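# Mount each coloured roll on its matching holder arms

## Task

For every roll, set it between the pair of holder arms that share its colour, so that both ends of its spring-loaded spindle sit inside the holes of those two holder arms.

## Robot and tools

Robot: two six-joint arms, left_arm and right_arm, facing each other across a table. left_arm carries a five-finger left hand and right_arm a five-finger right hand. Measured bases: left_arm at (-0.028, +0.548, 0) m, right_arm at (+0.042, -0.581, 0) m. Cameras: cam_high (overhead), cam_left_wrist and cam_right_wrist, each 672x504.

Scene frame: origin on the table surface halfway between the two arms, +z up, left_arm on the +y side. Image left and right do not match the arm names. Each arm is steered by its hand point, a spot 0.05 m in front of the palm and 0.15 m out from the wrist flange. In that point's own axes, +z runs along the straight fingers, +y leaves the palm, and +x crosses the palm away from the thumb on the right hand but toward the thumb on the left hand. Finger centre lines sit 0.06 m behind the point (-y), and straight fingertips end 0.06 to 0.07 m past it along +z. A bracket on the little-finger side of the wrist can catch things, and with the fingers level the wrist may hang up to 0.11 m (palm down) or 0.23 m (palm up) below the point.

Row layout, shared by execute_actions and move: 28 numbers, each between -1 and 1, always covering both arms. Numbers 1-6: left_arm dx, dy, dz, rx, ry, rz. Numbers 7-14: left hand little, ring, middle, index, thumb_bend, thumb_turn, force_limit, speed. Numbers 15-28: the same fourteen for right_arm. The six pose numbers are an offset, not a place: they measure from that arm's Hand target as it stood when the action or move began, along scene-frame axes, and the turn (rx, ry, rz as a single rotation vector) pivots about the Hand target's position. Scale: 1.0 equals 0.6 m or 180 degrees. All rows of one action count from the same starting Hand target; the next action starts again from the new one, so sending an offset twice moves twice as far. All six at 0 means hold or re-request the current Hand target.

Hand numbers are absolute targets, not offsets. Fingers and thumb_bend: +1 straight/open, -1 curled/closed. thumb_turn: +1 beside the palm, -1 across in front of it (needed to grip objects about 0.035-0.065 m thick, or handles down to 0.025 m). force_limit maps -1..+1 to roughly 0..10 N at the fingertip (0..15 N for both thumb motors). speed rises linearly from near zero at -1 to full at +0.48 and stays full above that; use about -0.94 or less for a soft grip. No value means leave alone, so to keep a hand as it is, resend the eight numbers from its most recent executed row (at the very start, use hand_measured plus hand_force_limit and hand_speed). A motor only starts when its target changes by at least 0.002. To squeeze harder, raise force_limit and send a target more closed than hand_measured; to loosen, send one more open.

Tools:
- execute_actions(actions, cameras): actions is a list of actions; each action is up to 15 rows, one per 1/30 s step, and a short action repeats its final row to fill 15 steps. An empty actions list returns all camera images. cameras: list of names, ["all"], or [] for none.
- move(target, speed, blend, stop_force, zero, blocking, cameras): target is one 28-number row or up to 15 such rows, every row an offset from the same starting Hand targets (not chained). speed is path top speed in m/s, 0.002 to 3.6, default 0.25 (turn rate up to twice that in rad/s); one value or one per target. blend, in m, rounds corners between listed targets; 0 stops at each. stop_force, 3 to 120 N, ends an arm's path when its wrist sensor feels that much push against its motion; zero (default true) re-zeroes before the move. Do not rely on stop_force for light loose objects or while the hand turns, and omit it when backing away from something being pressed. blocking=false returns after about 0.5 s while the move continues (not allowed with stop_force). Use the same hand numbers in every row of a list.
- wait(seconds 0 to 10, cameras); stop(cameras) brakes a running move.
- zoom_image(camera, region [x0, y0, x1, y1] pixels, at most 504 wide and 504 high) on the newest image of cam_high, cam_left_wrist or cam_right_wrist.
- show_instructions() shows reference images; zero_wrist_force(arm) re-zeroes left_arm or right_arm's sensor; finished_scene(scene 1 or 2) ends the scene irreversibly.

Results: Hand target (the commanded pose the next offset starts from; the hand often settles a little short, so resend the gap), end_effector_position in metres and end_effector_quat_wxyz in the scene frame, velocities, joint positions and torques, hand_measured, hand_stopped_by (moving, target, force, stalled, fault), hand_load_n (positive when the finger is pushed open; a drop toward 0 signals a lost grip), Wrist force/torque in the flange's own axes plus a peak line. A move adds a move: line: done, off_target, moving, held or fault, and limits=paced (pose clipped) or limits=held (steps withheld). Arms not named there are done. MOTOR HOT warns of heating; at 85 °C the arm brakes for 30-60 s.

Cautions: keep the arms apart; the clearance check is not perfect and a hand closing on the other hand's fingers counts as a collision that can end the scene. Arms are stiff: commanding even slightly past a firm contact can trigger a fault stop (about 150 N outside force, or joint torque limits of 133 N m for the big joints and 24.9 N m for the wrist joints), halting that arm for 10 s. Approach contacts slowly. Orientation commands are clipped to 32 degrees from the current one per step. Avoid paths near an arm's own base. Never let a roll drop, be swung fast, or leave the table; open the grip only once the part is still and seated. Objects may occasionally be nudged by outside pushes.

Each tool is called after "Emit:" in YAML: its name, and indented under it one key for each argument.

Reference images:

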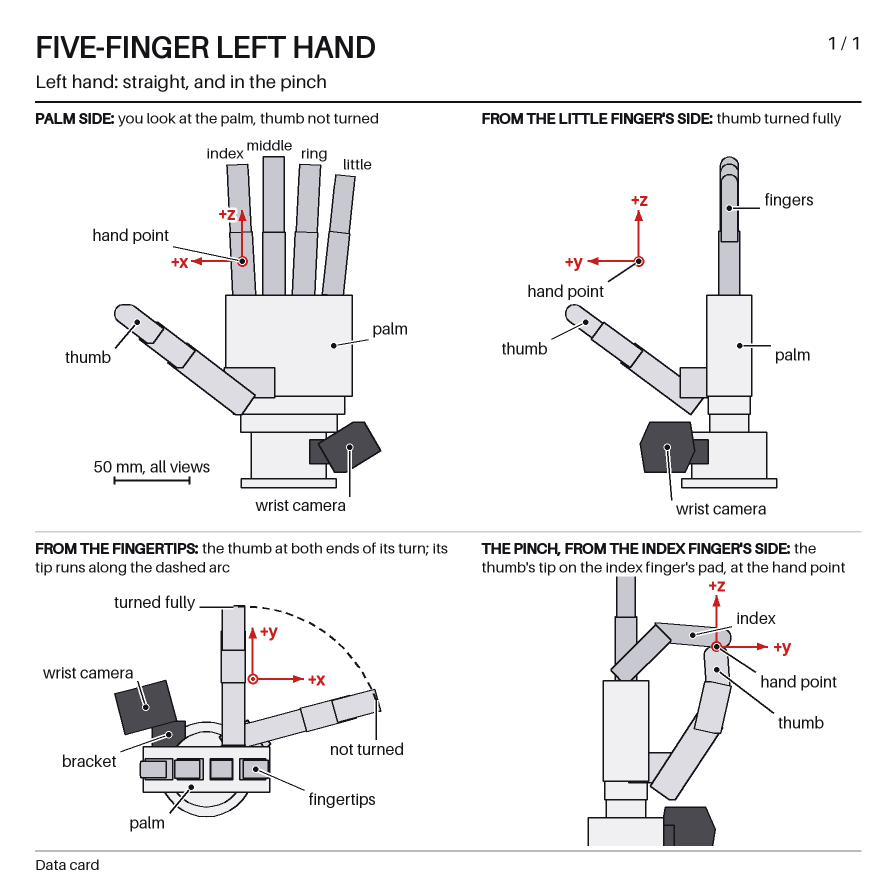

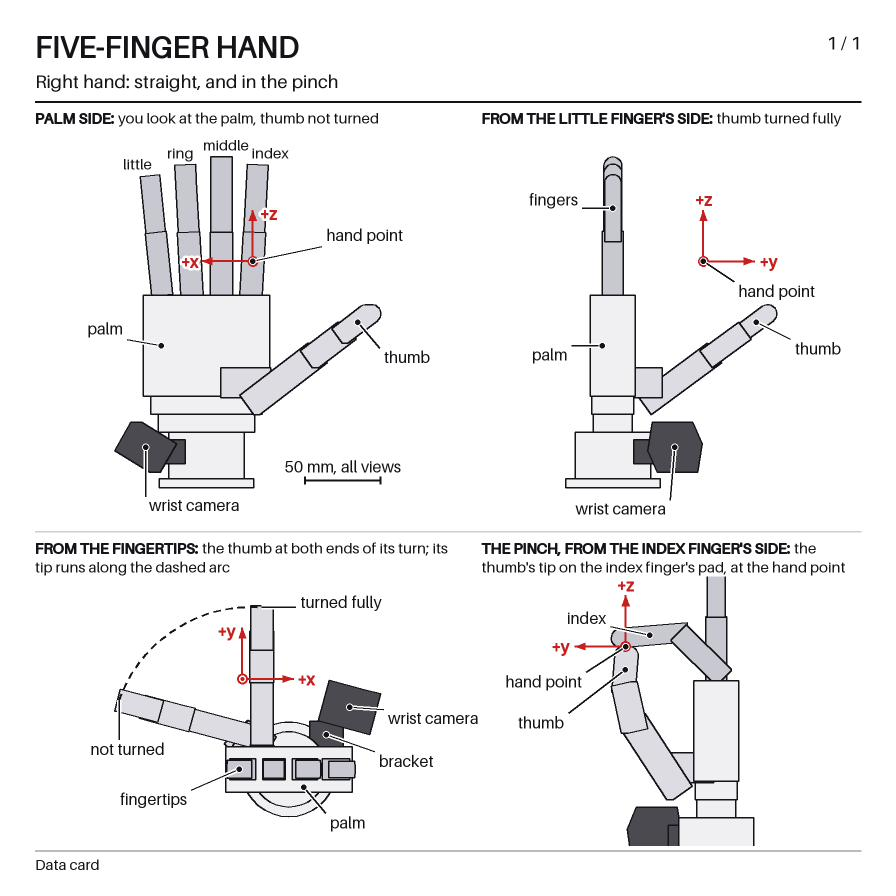

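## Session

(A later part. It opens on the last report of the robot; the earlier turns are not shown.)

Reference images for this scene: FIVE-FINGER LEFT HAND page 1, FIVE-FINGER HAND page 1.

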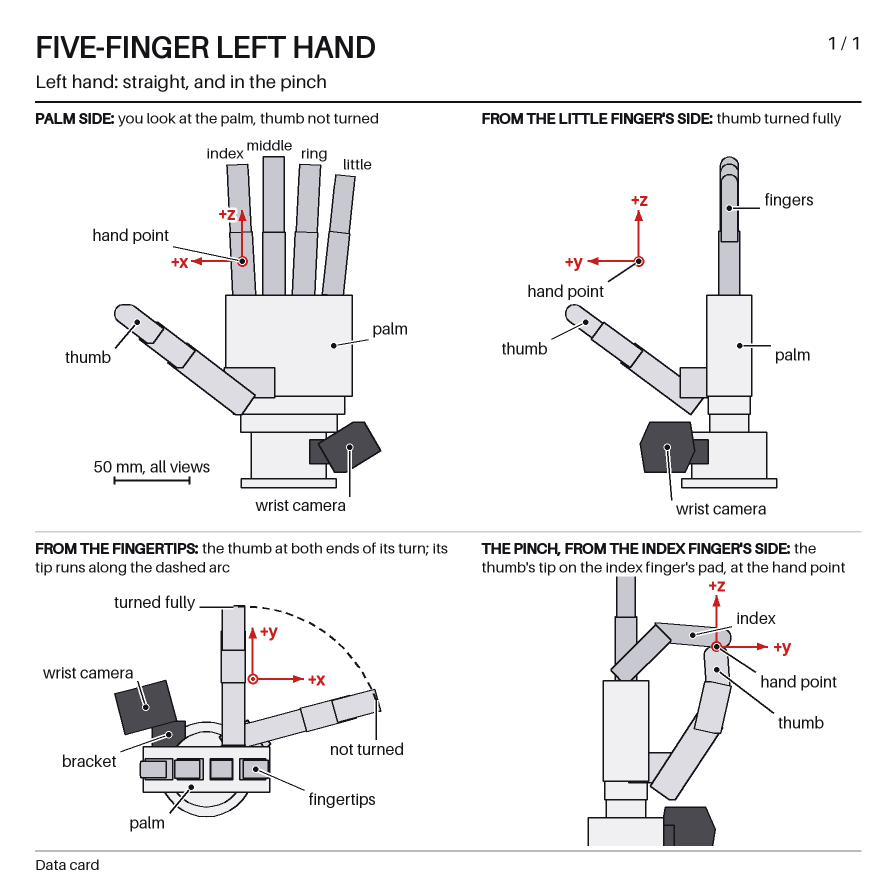

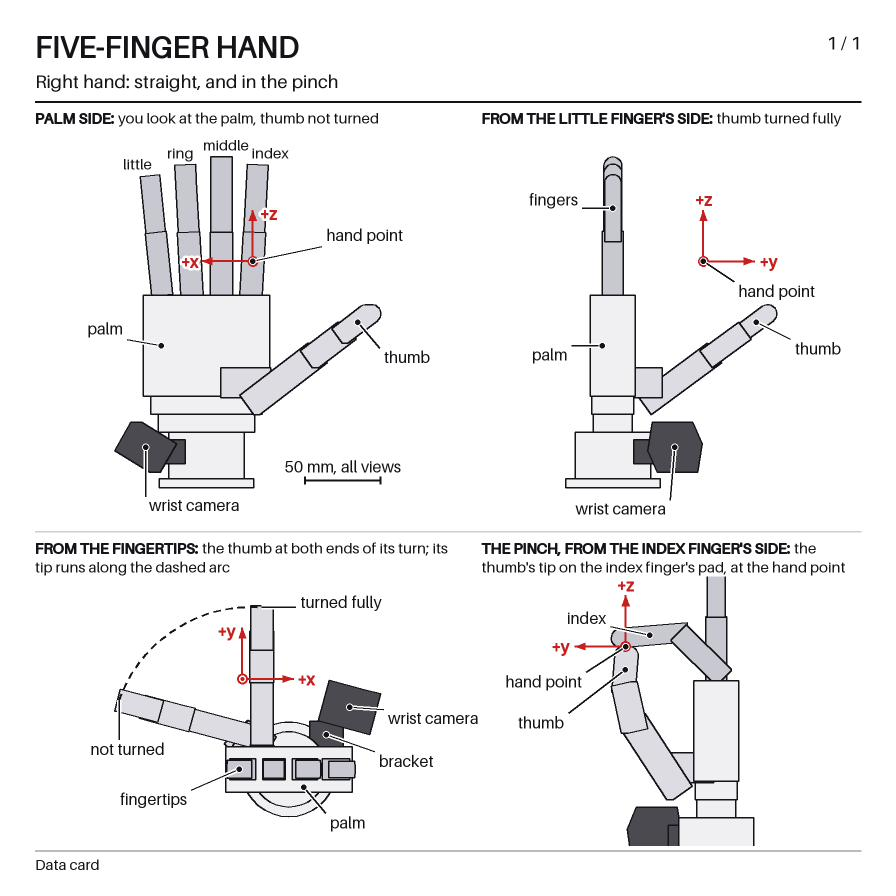

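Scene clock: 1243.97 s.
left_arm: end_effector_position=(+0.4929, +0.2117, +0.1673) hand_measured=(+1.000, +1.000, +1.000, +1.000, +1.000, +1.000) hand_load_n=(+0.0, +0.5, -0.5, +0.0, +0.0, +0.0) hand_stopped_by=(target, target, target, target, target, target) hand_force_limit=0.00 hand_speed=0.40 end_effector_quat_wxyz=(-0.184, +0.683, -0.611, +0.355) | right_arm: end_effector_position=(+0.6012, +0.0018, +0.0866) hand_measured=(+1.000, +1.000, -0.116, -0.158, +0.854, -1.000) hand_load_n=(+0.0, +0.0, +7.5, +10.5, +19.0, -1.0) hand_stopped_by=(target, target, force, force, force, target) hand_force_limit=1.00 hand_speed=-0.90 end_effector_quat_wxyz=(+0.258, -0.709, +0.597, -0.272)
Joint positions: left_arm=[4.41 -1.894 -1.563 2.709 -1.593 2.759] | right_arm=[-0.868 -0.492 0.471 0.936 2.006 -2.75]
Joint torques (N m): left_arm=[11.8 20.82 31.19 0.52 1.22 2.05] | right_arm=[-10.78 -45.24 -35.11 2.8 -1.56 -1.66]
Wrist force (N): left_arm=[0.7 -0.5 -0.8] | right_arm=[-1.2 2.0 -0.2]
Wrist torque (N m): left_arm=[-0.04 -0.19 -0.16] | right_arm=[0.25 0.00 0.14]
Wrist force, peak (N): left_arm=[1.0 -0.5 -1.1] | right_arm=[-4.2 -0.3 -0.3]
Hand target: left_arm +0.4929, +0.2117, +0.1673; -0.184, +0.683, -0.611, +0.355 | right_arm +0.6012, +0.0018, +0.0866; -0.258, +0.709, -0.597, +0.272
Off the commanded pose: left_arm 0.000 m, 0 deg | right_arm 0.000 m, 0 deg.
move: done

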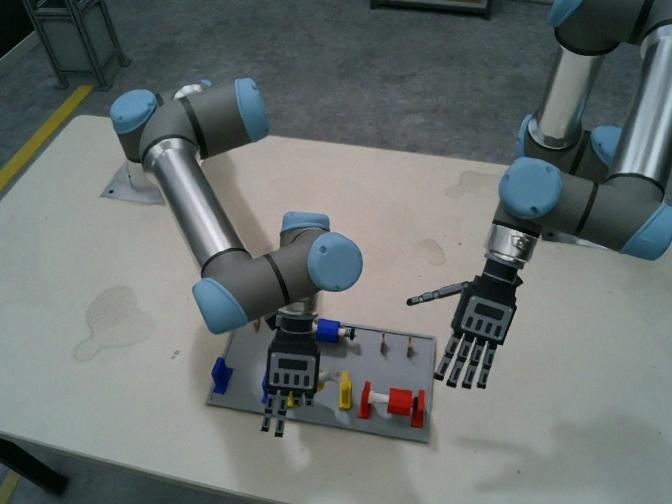

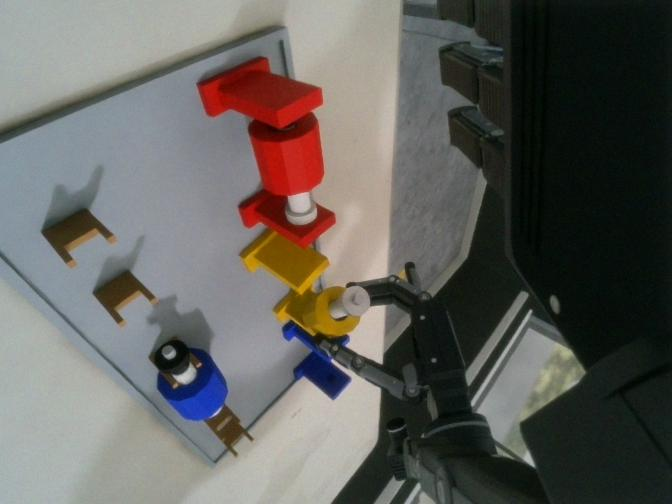

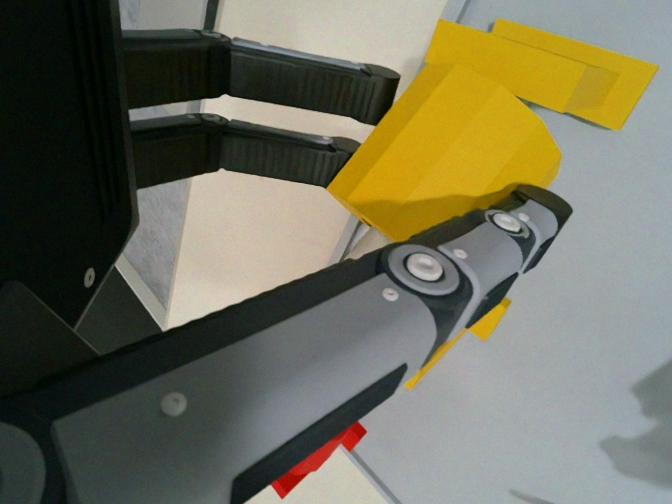

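Emit:
move:
  target: [0,0,0,0,0,0,1,1,1,1,1,1,0,0.4,-0.0083,0.0200,0.0033,-0.0413,-0.0057,0,1,1,-0.72,-0.7,-0.35,-1,1.0,-0.9]
  speed: 0.03
  cameras: ["cam_high","cam_left_wrist","cam_right_wrist"]

Emit:
zoom_image:
  camera: "cam_right_wrist"
  region: [300, 0, 640, 255]

Emit:
zoom_image:
  camera: "cam_left_wrist"
  region: [240, 220, 400, 380]

Emit:
zoom_image:
  camera: "cam_high"
  region: [265, 330, 365, 430]

Scene clock: 1247.60 s.
left_arm: end_effector_position=(+0.4929, +0.2117, +0.1673) hand_measured=(+1.000, +1.000, +1.000, +1.000, +1.000, +1.000) hand_load_n=(+0.0, +0.0, +0.0, +0.0, +0.0, +0.0) hand_stopped_by=(target, target, target, target, target, target) hand_force_limit=0.00 hand_speed=0.40 end_effector_quat_wxyz=(-0.184, +0.683, -0.611, +0.355) | right_arm: end_effector_position=(+0.5957, +0.0130, +0.0883) hand_measured=(+1.000, +1.000, -0.116, -0.158, +0.854, -1.000) hand_load_n=(-0.5, +0.0, +7.5, +10.5, +19.0, -2.0) hand_stopped_by=(target, target, force, force, force, target) hand_force_limit=1.00 hand_speed=-0.90 end_effector_quat_wxyz=(+0.227, -0.721, +0.573, -0.316)
Joint positions: left_arm=[4.41 -1.894 -1.563 2.709 -1.593 2.759] | right_arm=[-0.818 -0.271 0.035 1.19 2.117 -2.783]
Joint torques (N m): left_arm=[11.83 21.08 31.56 0.48 1.15 2.1] | right_arm=[13.69 -49.25 -32.49 3.04 3.15 -1.94]
Wrist force (N): left_arm=[0.7 -0.6 -1.0] | right_arm=[-0.1 1.7 0.6]
Wrist torque (N m): left_arm=[-0.06 -0.19 -0.16] | right_arm=[0.22 0.02 0.09]
Wrist force, peak (N): left_arm=[0.9 -0.6 -1.1] | right_arm=[-1.3 2.3 0.0]
Hand target: left_arm +0.4929, +0.2117, +0.1673; -0.184, +0.683, -0.611, +0.355 | right_arm +0.5962, +0.0138, +0.0885; -0.217, +0.722, -0.576, +0.316
Off the commanded pose: left_arm 0.000 m, 0 deg | right_arm 0.001 m, 1 deg.
elbow stopped short (right arm): the move would have taken joint 3 (elbow) straighter than the controller allows.
move: done

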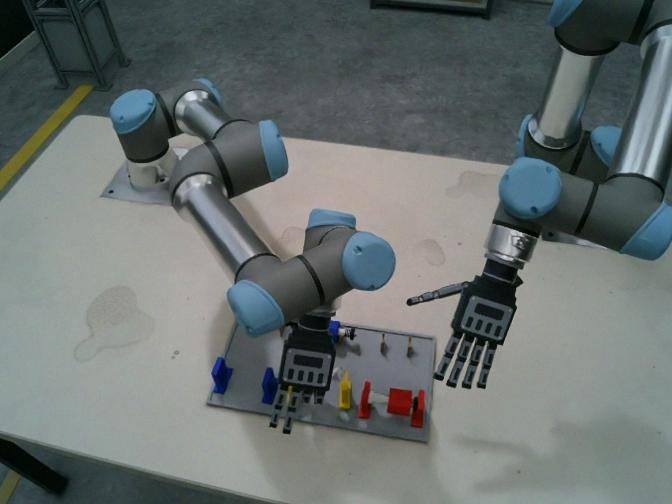

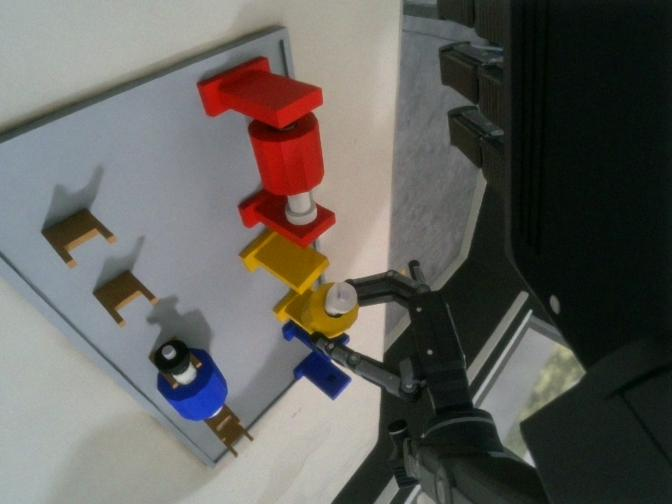

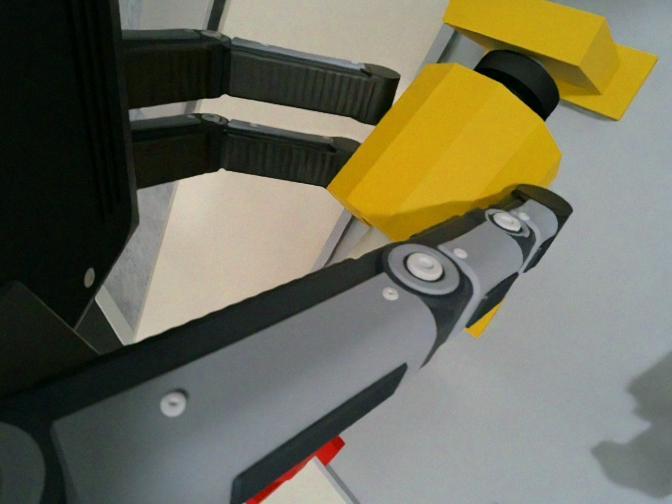

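Scaled by 1.482 from the camera's 672x504 image, which has a finer 960x720 frame.

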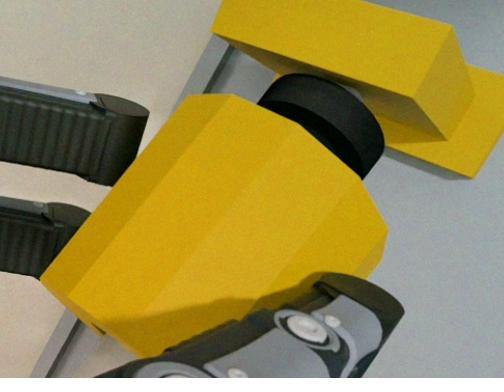

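Scaled by 3.150 from the camera's 672x504 image, which has a finer 960x720 frame.

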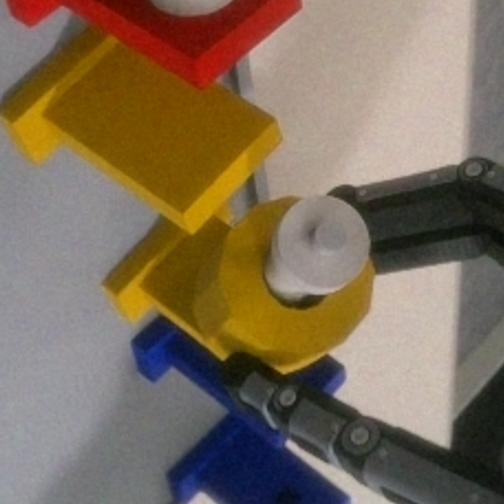

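Scaled by 5.040 from the camera's 672x504 image, which has a finer 960x720 frame.

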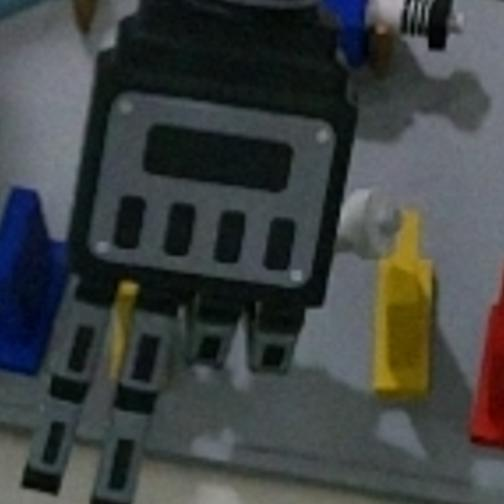

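Emit:
move:
  target:
    - [0,0,0,0,0,0,1,1,1,1,1,1,0,0.4,-0.02,0.01,0.0667,0,0,0,1,1,-0.72,-0.7,-0.35,-1,1.0,-0.9]
    - [0,0,0,0,0,0,1,1,1,1,1,1,0,0.4,-0.25,0.0,0.1167,0,0,-0.02,1,1,-0.72,-0.7,-0.35,-1,1.0,-0.9]
    - [0,0,0,0,0,0,1,1,1,1,1,1,0,0.4,-0.50,-0.03,0.0667,-0.0733,0,-0.0444,1,1,-0.72,-0.7,-0.35,-1,1.0,-0.9]
  speed: [0.05,0.12,0.12]
  blend: 0.02
  cameras: ["cam_high","cam_right_wrist"]

Scene clock: 1252.50 s.
left_arm: end_effector_position=(+0.4929, +0.2117, +0.1673) hand_measured=(+1.000, +1.000, +1.000, +1.000, +1.000, +1.000) hand_load_n=(+0.0, +0.0, +0.0, +0.0, +0.0, -0.5) hand_stopped_by=(target, target, target, target, target, target) hand_force_limit=0.00 hand_speed=0.40 end_effector_quat_wxyz=(-0.184, +0.683, -0.611, +0.355) | right_arm: end_effector_position=(+0.2963, -0.0042, +0.1286) hand_measured=(+1.000, +1.000, -0.116, -0.158, +0.854, -1.000) hand_load_n=(+0.0, +0.0, +1.0, +12.0, +15.5, -3.0) hand_stopped_by=(target, target, force, force, force, target) hand_force_limit=1.00 hand_speed=-0.90 end_effector_quat_wxyz=(+0.110, -0.701, +0.584, -0.394)
Joint positions: left_arm=[4.41 -1.894 -1.563 2.709 -1.593 2.759] | right_arm=[-0.413 -0.589 0.733 1.451 2.414 -2.143]
Joint torques (N m): left_arm=[11.98 22.04 31.82 0.47 1.23 1.87] | right_arm=[12.74 -42.79 -5.05 4 3.48 1.44]
Wrist force (N): left_arm=[0.7 -0.3 -1.0] | right_arm=[-1.0 2.2 0.5]
Wrist torque (N m): left_arm=[-0.01 -0.20 -0.17] | right_arm=[0.26 0.13 -0.09]
Wrist force, peak (N): left_arm=[0.9 -0.8 -1.1] | right_arm=[-1.1 2.9 -0.3]
Hand target: left_arm +0.4929, +0.2117, +0.1673; -0.184, +0.683, -0.611, +0.355 | right_arm +0.2962, -0.0042, +0.1286; -0.110, +0.700, -0.584, +0.394
Off the commanded pose: left_arm 0.000 m, 0 deg | right_arm 0.000 m, 0 deg.
elbow stopped short (right arm): the move would have taken joint 3 (elbow) straighter than the controller allows.
move: done
Images, in order (width x height): cam_high 672x504, cam_right_wrist 672x504.

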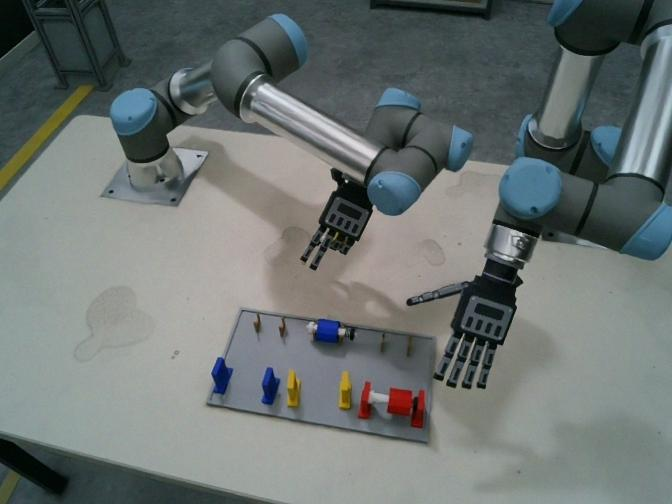

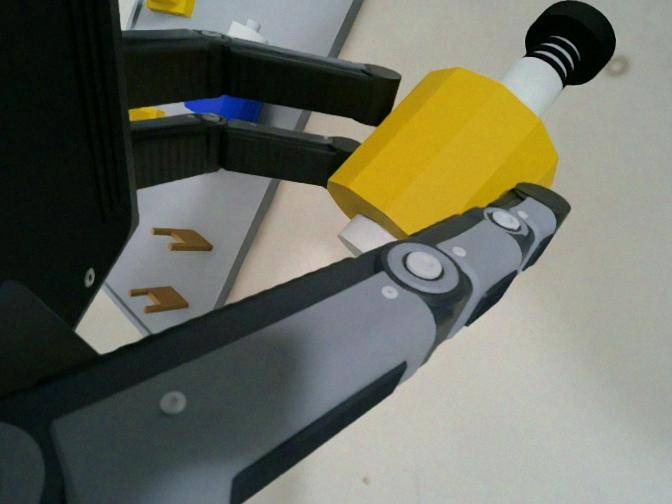

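Emit:
zoom_image:
  camera: "cam_high"
  region: [290, 160, 390, 280]

Scaled by 4.200 from the camera's 672x504 image, which has a finer 960x720 frame.

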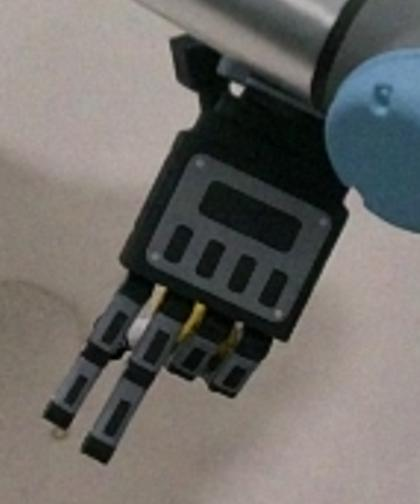

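Emit:
execute_actions:
  actions: []

Scene clock: 1254.73 s.
left_arm: end_effector_position=(+0.4929, +0.2117, +0.1673) hand_measured=(+1.000, +1.000, +1.000, +1.000, +1.000, +1.000) hand_load_n=(+0.0, +0.0, +0.0, +0.0, +0.0, +0.0) hand_stopped_by=(target, target, target, target, target, target) hand_force_limit=0.00 hand_speed=0.40 end_effector_quat_wxyz=(-0.184, +0.683, -0.611, +0.355) | right_arm: end_effector_position=(+0.2962, -0.0042, +0.1286) hand_measured=(+1.000, +1.000, -0.116, -0.158, +0.854, -1.000) hand_load_n=(+0.0, +0.0, +1.5, +12.5, +15.5, -3.0) hand_stopped_by=(target, target, force, force, force, target) hand_force_limit=1.00 hand_speed=-0.90 end_effector_quat_wxyz=(+0.110, -0.701, +0.584, -0.394)
Joint positions: left_arm=[4.41 -1.894 -1.563 2.709 -1.593 2.759] | right_arm=[-0.413 -0.589 0.733 1.451 2.414 -2.142]
Joint velocities: within noise
Joint torques (N m): left_arm=[11.22 21.35 31.38 0.44 1.06 1.94] | right_arm=[12.29 -43.68 -18.37 3.91 3.32 1.73]
Wrist force (N): left_arm=[0.7 -0.3 -1.0] | right_arm=[-1.1 2.1 0.4]
Wrist torque (N m): left_arm=[-0.01 -0.19 -0.17] | right_arm=[0.23 0.16 -0.11]
Wrist force, peak (N): left_arm=[0.7 -0.8 -1.2] | right_arm=[-0.9 2.4 0.8]
Hand target: left_arm +0.4929, +0.2117, +0.1673; -0.184, +0.683, -0.611, +0.355 | right_arm +0.2962, -0.0042, +0.1286; -0.110, +0.700, -0.584, +0.394
Off the commanded pose: left_arm 0.000 m, 0 deg | right_arm 0.000 m, 0 deg.

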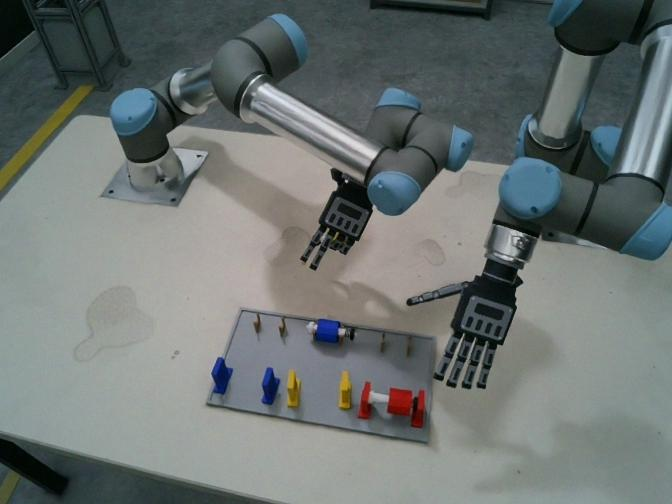

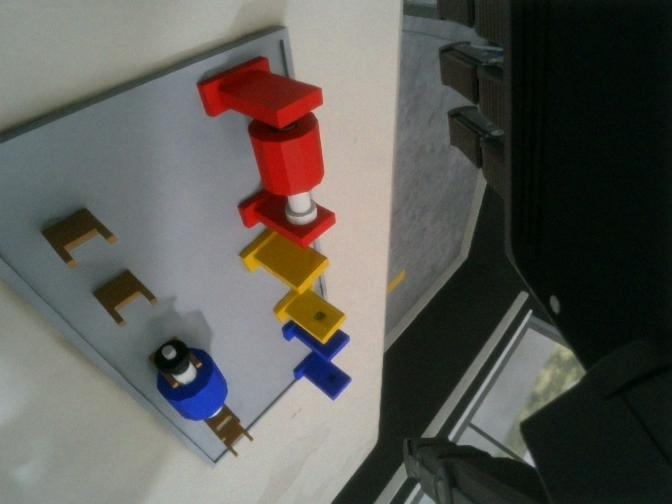

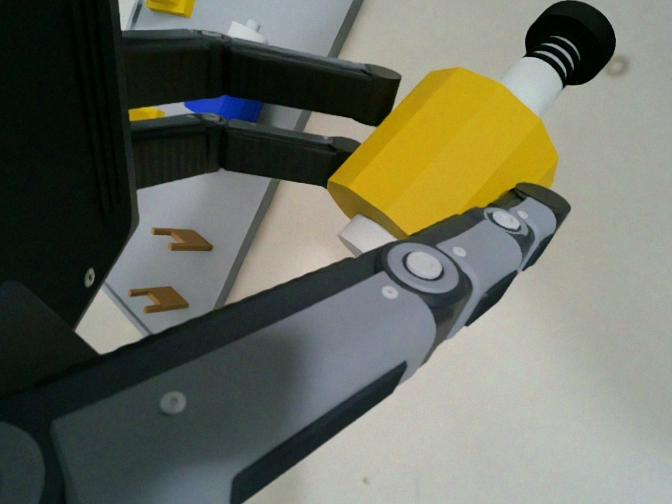

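Emit:
move:
  target: [0,0,0,0,0,0,1,1,1,1,1,1,0,0.4,0,0,0,-0.0611,0,0.0722,1,1,-0.72,-0.70,-0.35,-1,1.0,-0.9]
  speed: 0.1
  cameras: ["cam_right_wrist", "cam_high"]

Scene clock: 1258.20 s.
left_arm: end_effector_position=(+0.4929, +0.2117, +0.1673) hand_measured=(+1.000, +1.000, +1.000, +1.000, +1.000, +1.000) hand_load_n=(+0.0, +0.0, +0.0, +0.0, +0.0, -0.5) hand_stopped_by=(target, target, target, target, target, target) hand_force_limit=0.00 hand_speed=0.40 end_effector_quat_wxyz=(-0.184, +0.683, -0.611, +0.355) | right_arm: end_effector_position=(+0.2962, -0.0042, +0.1285) hand_measured=(+1.000, +1.000, -0.116, -0.158, +0.854, -1.000) hand_load_n=(+0.0, +0.0, +1.0, +12.0, +15.5, -3.0) hand_stopped_by=(target, target, force, force, force, target) hand_force_limit=1.00 hand_speed=-0.90 end_effector_quat_wxyz=(+0.087, -0.769, +0.461, -0.433)
Joint positions: left_arm=[4.41 -1.894 -1.563 2.709 -1.593 2.759] | right_arm=[-0.384 -0.561 0.699 1.394 2.486 -2.453]
Joint torques (N m): left_arm=[10.92 22.27 32.22 0.38 1.1 1.87] | right_arm=[13.64 -58.74 -5.24 0.76 3.48 -1.37]
Wrist force (N): left_arm=[0.5 -0.5 -1.0] | right_arm=[-1.3 1.6 0.7]
Wrist torque (N m): left_arm=[-0.04 -0.16 -0.18] | right_arm=[0.13 0.18 0.03]
Wrist force, peak (N): left_arm=[0.8 -0.6 -1.1] | right_arm=[-1.2 2.5 0.4]
Hand target: left_arm +0.4929, +0.2117, +0.1673; -0.184, +0.683, -0.611, +0.355 | right_arm +0.2962, -0.0042, +0.1286; -0.087, +0.769, -0.461, +0.433
Off the commanded pose: left_arm 0.000 m, 0 deg | right_arm 0.000 m, 0 deg.
move: done
Images, in order (width x height): cam_high 672x504, cam_right_wrist 672x504.

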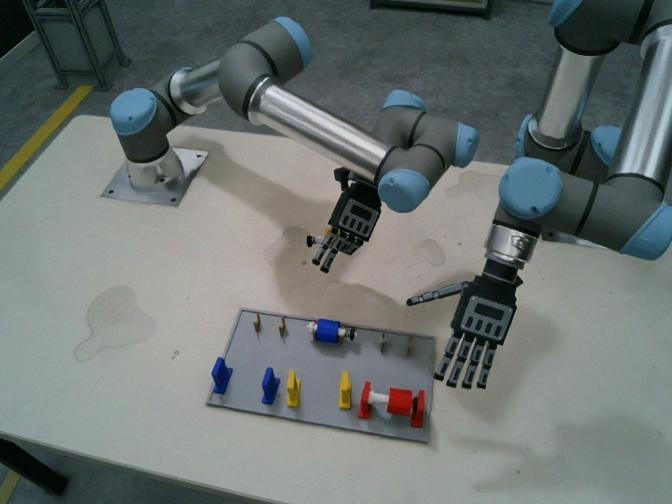

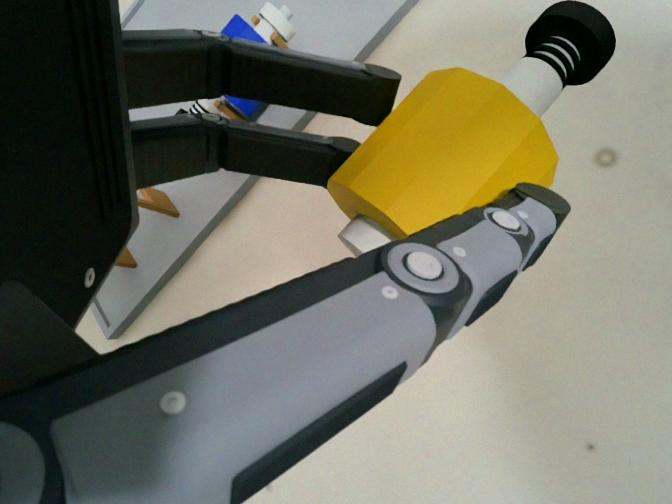

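Emit:
move:
  target: [0,0,0,0,0,0,1,1,1,1,1,1,0,0.4,-0.015,-0.02,-0.1130,0,0,0,1,1,-0.72,-0.70,-0.35,-1,1.0,-0.9]
  speed: 0.06
  cameras: ["cam_right_wrist"]

Emit:
move:
  target: [0,0,0,0,0,0,1,1,1,1,1,1,0,0.4,0,0,-0.070,0,0,0,1,1,-0.72,-0.70,-0.35,-1,1.0,-0.9]
  speed: 0.01
  stop_force: 3
  cameras: ["cam_right_wrist"]

Scene clock: 1261.27 s.
left_arm: end_effector_position=(+0.4929, +0.2117, +0.1673) hand_measured=(+1.000, +1.000, +1.000, +1.000, +1.000, +1.000) hand_load_n=(+0.0, +0.0, +0.0, +0.0, +0.0, -0.5) hand_stopped_by=(target, target, target, target, target, target) hand_force_limit=0.00 hand_speed=0.40 end_effector_quat_wxyz=(-0.184, +0.683, -0.611, +0.355) | right_arm: end_effector_position=(+0.2872, -0.0162, +0.0608) hand_measured=(+1.000, +1.000, -0.116, -0.158, +0.854, -1.000) hand_load_n=(+0.0, +0.0, +1.5, +12.0, +15.5, -3.0) hand_stopped_by=(target, target, force, force, force, target) hand_force_limit=1.00 hand_speed=-0.90 end_effector_quat_wxyz=(+0.087, -0.769, +0.461, -0.433)
Joint positions: left_arm=[4.41 -1.894 -1.563 2.709 -1.593 2.759] | right_arm=[-0.377 -0.555 0.865 1.229 2.486 -2.443]
Joint torques (N m): left_arm=[11.84 21.93 31.3 0.32 1.11 1.94] | right_arm=[13.07 -42.22 -3.38 0.8 3.04 -0.66]
Wrist force (N): left_arm=[1.0 -0.8 -1.0] | right_arm=[-1.1 1.9 0.1]
Wrist torque (N m): left_arm=[-0.09 -0.23 -0.14] | right_arm=[0.23 0.18 -0.05]
Wrist force, peak (N): left_arm=[1.0 -0.8 -1.0] | right_arm=[-1.5 2.2 0.3]
Hand target: left_arm +0.4929, +0.2117, +0.1673; -0.184, +0.683, -0.611, +0.355 | right_arm +0.2872, -0.0162, +0.0608; -0.087, +0.769, -0.461, +0.433
Off the commanded pose: left_arm 0.000 m, 0 deg | right_arm 0.000 m, 0 deg.
move: done
Images, in order (width x height): cam_right_wrist 672x504.

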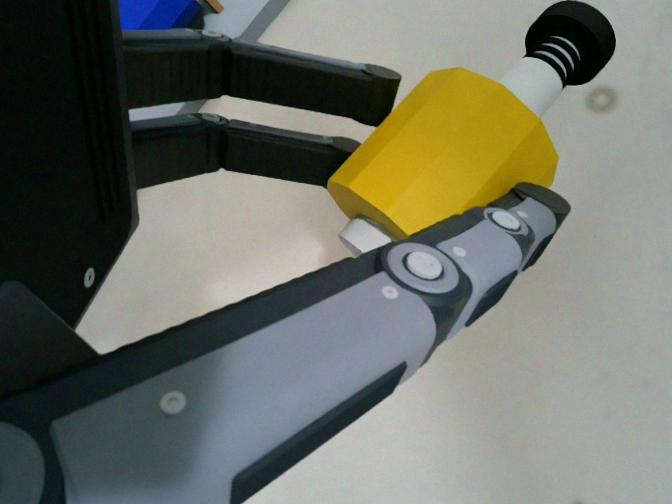

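Scene clock: 1265.13 s.
left_arm: end_effector_position=(+0.4929, +0.2117, +0.1673) hand_measured=(+1.000, +1.000, +1.000, +1.000, +1.000, +1.000) hand_load_n=(+0.0, +0.0, +0.0, +0.0, +0.0, -0.5) hand_stopped_by=(target, target, target, target, target, target) hand_force_limit=0.00 hand_speed=0.40 end_effector_quat_wxyz=(-0.184, +0.683, -0.611, +0.355) | right_arm: end_effector_position=(+0.2872, -0.0162, +0.0352) hand_measured=(+1.000, +1.000, -0.116, -0.158, +0.854, -1.000) hand_load_n=(+0.0, +0.0, +2.0, +12.0, +16.0, -2.5) hand_stopped_by=(target, target, force, force, force, target) hand_force_limit=1.00 hand_speed=-0.90 end_effector_quat_wxyz=(+0.087, -0.769, +0.461, -0.433)
Joint positions: left_arm=[4.41 -1.894 -1.563 2.709 -1.593 2.759] | right_arm=[-0.377 -0.529 0.884 1.185 2.486 -2.443]
Joint torques (N m): left_arm=[11.81 21.42 30.32 0.37 1.22 1.83] | right_arm=[11.91 -58.4 -31.69 3.76 -0.44 -0.75]
Wrist force (N): left_arm=[0.7 -0.6 -1.0] | right_arm=[-0.4 1.3 -0.5]
Wrist torque (N m): left_arm=[-0.05 -0.19 -0.16] | right_arm=[0.19 0.22 -0.10]
Wrist force, peak (N): left_arm=[1.0 -0.6 -1.1] | right_arm=[0.3 -1.2 -2.5]
Hand target: left_arm +0.4929, +0.2117, +0.1673; -0.184, +0.683, -0.611, +0.355 | right_arm +0.2872, -0.0162, +0.0352; -0.087, +0.769, -0.461, +0.433 (not the last commanded pose)
Off the commanded pose: left_arm 0.000 m, 0 deg | right_arm 0.016 m, 0 deg.
move: contact (right_arm)
Images, in order (width x height): cam_right_wrist 672x504.

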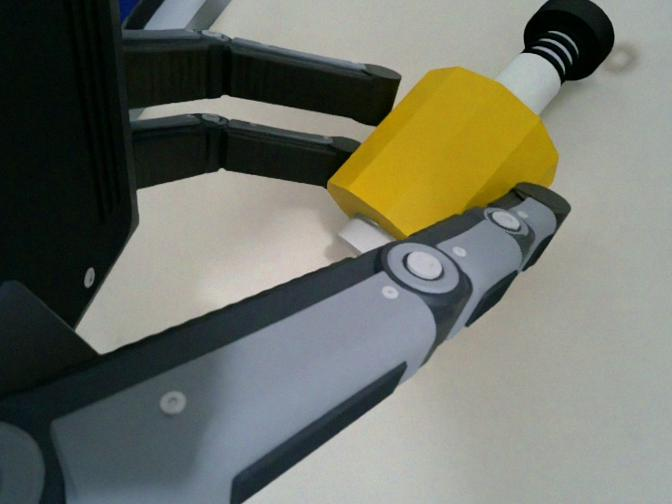

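Emit:
move:
  target: [0,0,0,0,0,0,1,1,1,1,1,1,0,0.4,0,0,-0.010,0,0,0,1,1,-0.72,-0.70,-0.35,-1,1.0,-0.9]
  speed: 0.01
  stop_force: 8
  cameras: ["cam_right_wrist"]

Scene clock: 1267.10 s.
left_arm: end_effector_position=(+0.4929, +0.2117, +0.1673) hand_measured=(+1.000, +1.000, +1.000, +1.000, +1.000, +1.000) hand_load_n=(+0.0, -0.5, +0.0, +0.0, +0.0, -0.5) hand_stopped_by=(target, target, target, target, target, target) hand_force_limit=0.00 hand_speed=0.40 end_effector_quat_wxyz=(-0.184, +0.683, -0.611, +0.355) | right_arm: end_effector_position=(+0.2872, -0.0162, +0.0308) hand_measured=(+1.000, +1.000, -0.116, -0.158, +0.854, -1.000) hand_load_n=(+0.0, +0.0, +8.0, +8.5, +18.5, -1.5) hand_stopped_by=(target, target, force, force, force, target) hand_force_limit=1.00 hand_speed=-0.90 end_effector_quat_wxyz=(+0.087, -0.769, +0.461, -0.433)
Joint positions: left_arm=[4.41 -1.894 -1.563 2.709 -1.593 2.759] | right_arm=[-0.377 -0.524 0.886 1.178 2.486 -2.443]
Joint torques (N m): left_arm=[11.55 21.78 30.92 0.18 1.06 1.95] | right_arm=[11.63 -56.71 -29.47 3.14 -0.3 0.46]
Wrist force (N): left_arm=[0.7 -0.3 -1.0] | right_arm=[1.9 -1.1 -2.7]
Wrist torque (N m): left_arm=[-0.01 -0.19 -0.17] | right_arm=[0.03 0.25 -0.22]
Wrist force, peak (N): left_arm=[0.8 -0.7 -1.2] | right_arm=[3.6 -7.6 -7.9]
Hand target: left_arm +0.4929, +0.2117, +0.1673; -0.184, +0.683, -0.611, +0.355 | right_arm +0.2872, -0.0162, +0.0308; -0.087, +0.769, -0.461, +0.433 (not the last commanded pose)
Off the commanded pose: left_arm 0.000 m, 0 deg | right_arm 0.002 m, 0 deg.
move: contact (right_arm)
Images, in order (width x height): cam_right_wrist 672x504.

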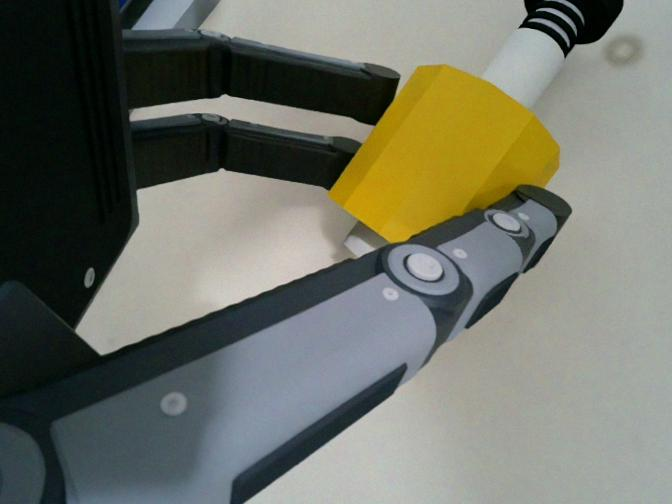

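Emit:
move:
  target: [0,0,0,0,0,0,1,1,1,1,1,1,0,0.4,0,0,0,0,0,0,1,1,0.1,0.1,0.95,-1,1.0,-0.9]
  speed: 0.05
  cameras: ["cam_right_wrist"]

Scene clock: 1268.47 s.
left_arm: end_effector_position=(+0.4929, +0.2117, +0.1673) hand_measured=(+1.000, +1.000, +1.000, +1.000, +1.000, +1.000) hand_load_n=(+0.0, +0.0, +0.0, +0.0, +0.0, -0.5) hand_stopped_by=(target, target, target, target, target, target) hand_force_limit=0.00 hand_speed=0.40 end_effector_quat_wxyz=(-0.184, +0.683, -0.611, +0.355) | right_arm: end_effector_position=(+0.2872, -0.0162, +0.0308) hand_measured=(+1.000, +1.000, +0.100, +0.100, +0.950, -1.000) hand_load_n=(+0.0, +0.0, +0.0, +0.0, +0.0, +0.0) hand_stopped_by=(target, target, target, target, target, target) hand_force_limit=1.00 hand_speed=-0.90 end_effector_quat_wxyz=(+0.087, -0.769, +0.461, -0.433)
Joint positions: left_arm=[4.41 -1.894 -1.563 2.709 -1.593 2.759] | right_arm=[-0.377 -0.524 0.886 1.178 2.486 -2.443]
Joint torques (N m): left_arm=[11.53 21.87 30.99 0.29 1.08 1.72] | right_arm=[12.21 -46.41 -22.85 1.26 -0.35 0.27]
Wrist force (N): left_arm=[0.6 -0.6 -1.0] | right_arm=[-0.6 1.5 -0.1]
Wrist torque (N m): left_arm=[-0.05 -0.17 -0.16] | right_arm=[0.19 0.16 -0.06]
Wrist force, peak (N): left_arm=[0.7 -0.6 -1.3] | right_arm=[2.2 -2.7 -5.2]
Hand target: left_arm +0.4929, +0.2117, +0.1673; -0.184, +0.683, -0.611, +0.355 | right_arm +0.2872, -0.0162, +0.0308; -0.087, +0.769, -0.461, +0.433
Off the commanded pose: left_arm 0.000 m, 0 deg | right_arm 0.000 m, 0 deg.
move: done
Images, in order (width x height): cam_right_wrist 672x504.

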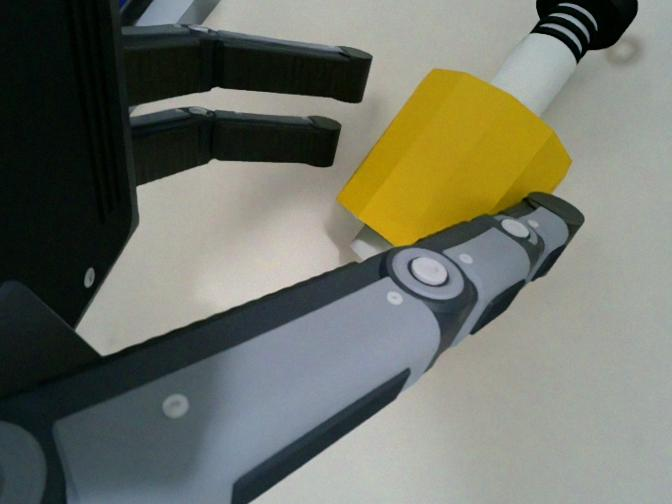

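Emit:
move:
  target: [0,0,0,0,0,0,1,1,1,1,1,1,0,0.4,0,0,0.12,0,0,0,1,1,0.1,0.1,0.95,-1,1.0,-0.9]
  speed: 0.04
  stop_force: 4
  cameras: ["cam_right_wrist", "cam_high"]

Scene clock: 1271.47 s.
left_arm: end_effector_position=(+0.4929, +0.2117, +0.1673) hand_measured=(+1.000, +1.000, +1.000, +1.000, +1.000, +1.000) hand_load_n=(+0.0, +0.0, +0.0, +0.0, +0.0, -0.5) hand_stopped_by=(target, target, target, target, target, target) hand_force_limit=0.00 hand_speed=0.40 end_effector_quat_wxyz=(-0.184, +0.683, -0.611, +0.355) | right_arm: end_effector_position=(+0.2872, -0.0162, +0.1028) hand_measured=(+1.000, +1.000, +0.100, +0.100, +0.950, -1.000) hand_load_n=(+0.0, +0.0, +0.0, +0.0, +0.0, +0.0) hand_stopped_by=(target, target, target, target, target, target) hand_force_limit=1.00 hand_speed=-0.90 end_effector_quat_wxyz=(+0.087, -0.769, +0.461, -0.433)
Joint positions: left_arm=[4.41 -1.894 -1.563 2.709 -1.593 2.759] | right_arm=[-0.377 -0.59 0.823 1.307 2.486 -2.443]
Joint torques (N m): left_arm=[11.97 21.94 31.29 0.36 1.02 1.81] | right_arm=[6.28 -58.14 -31.28 4.13 -0.77 1.05]
Wrist force (N): left_arm=[0.7 -0.5 -1.2] | right_arm=[-0.2 1.4 0.0]
Wrist torque (N m): left_arm=[-0.03 -0.20 -0.16] | right_arm=[0.18 0.07 -0.05]
Wrist force, peak (N): left_arm=[0.9 -0.7 -1.0] | right_arm=[-1.3 1.6 -0.1]
Hand target: left_arm +0.4929, +0.2117, +0.1673; -0.184, +0.683, -0.611, +0.355 | right_arm +0.2872, -0.0162, +0.1028; -0.087, +0.769, -0.461, +0.433
Off the commanded pose: left_arm 0.000 m, 0 deg | right_arm 0.000 m, 0 deg.
move: done
Images, in order (width x height): cam_high 672x504, cam_right_wrist 672x504.

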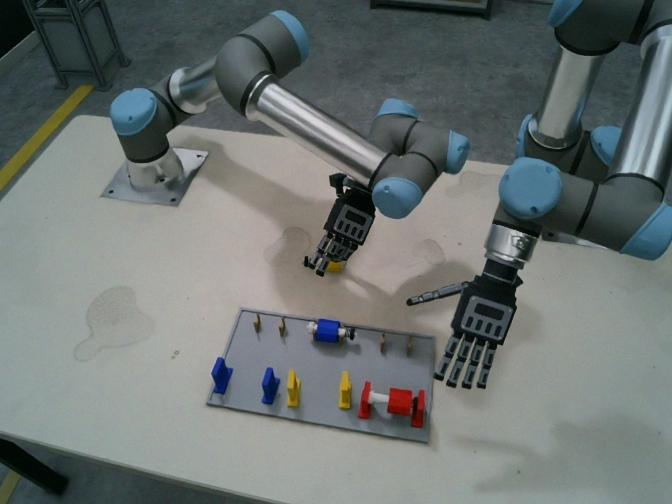

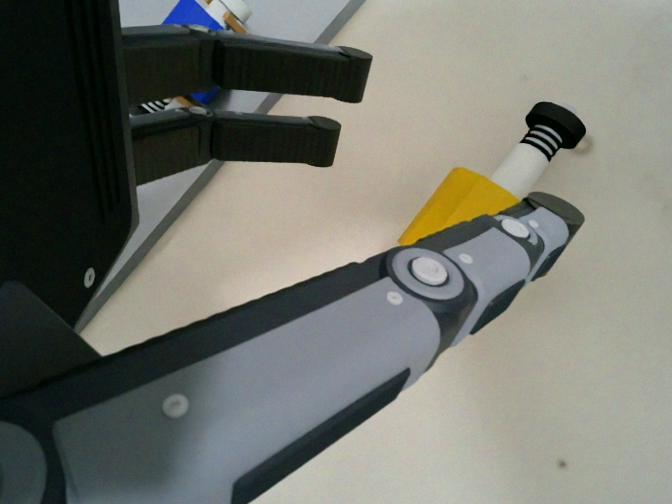

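Emit:
move:
  target: [0,0,0,0,0,0,1,1,1,1,1,1,0,0.4,-0.0237,-0.0138,0,0.1172,0.0083,0.0006,1,1,0.1,0.1,0.95,-1,1.0,-0.9]
  speed: 0.15
  cameras: ["cam_right_wrist"]

Scene clock: 1274.77 s.
left_arm: end_effector_position=(+0.4929, +0.2117, +0.1673) hand_measured=(+1.000, +1.000, +1.000, +1.000, +1.000, +1.000) hand_load_n=(+0.0, +0.0, +0.0, +0.0, +0.0, +0.0) hand_stopped_by=(target, target, target, target, target, target) hand_force_limit=0.00 hand_speed=0.40 end_effector_quat_wxyz=(-0.184, +0.683, -0.611, +0.355) | right_arm: end_effector_position=(+0.2730, -0.0244, +0.1028) hand_measured=(+1.000, +1.000, +0.100, +0.100, +0.950, -1.000) hand_load_n=(+0.0, +0.0, +0.0, +0.0, +0.0, +0.0) hand_stopped_by=(target, target, target, target, target, target) hand_force_limit=1.00 hand_speed=-0.90 end_effector_quat_wxyz=(+0.220, -0.746, +0.533, -0.332)
Joint positions: left_arm=[4.41 -1.894 -1.563 2.709 -1.593 2.759] | right_arm=[-0.419 -0.885 1.23 0.853 2.318 -2.458]
Joint torques (N m): left_arm=[11.25 21.85 31.28 0.13 1.19 1.67] | right_arm=[-9.59 -50.99 -3.3 0.02 -1.17 -1.61]
Wrist force (N): left_arm=[0.7 -0.4 -1.0] | right_arm=[0.1 1.6 0.0]
Wrist torque (N m): left_arm=[-0.03 -0.20 -0.16] | right_arm=[0.28 -0.04 0.11]
Wrist force, peak (N): left_arm=[0.8 -0.6 -1.2] | right_arm=[-0.1 2.1 0.0]
Hand target: left_arm +0.4929, +0.2117, +0.1673; -0.184, +0.683, -0.611, +0.355 | right_arm +0.2730, -0.0245, +0.1028; -0.220, +0.746, -0.533, +0.332
Off the commanded pose: left_arm 0.000 m, 0 deg | right_arm 0.000 m, 0 deg.
move: done
Images, in order (width x height): cam_right_wrist 672x504.

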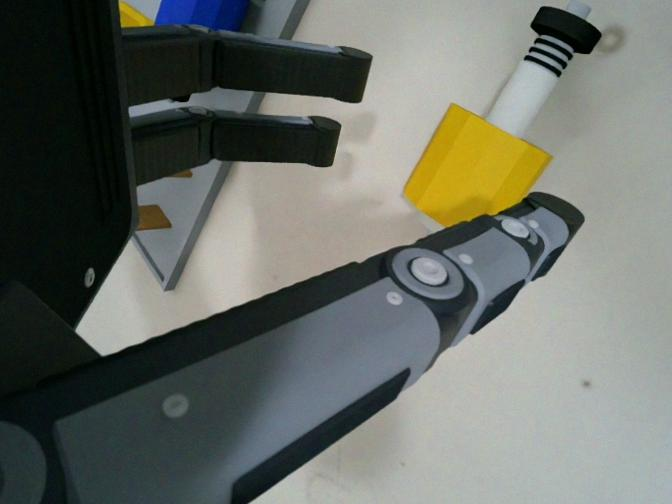

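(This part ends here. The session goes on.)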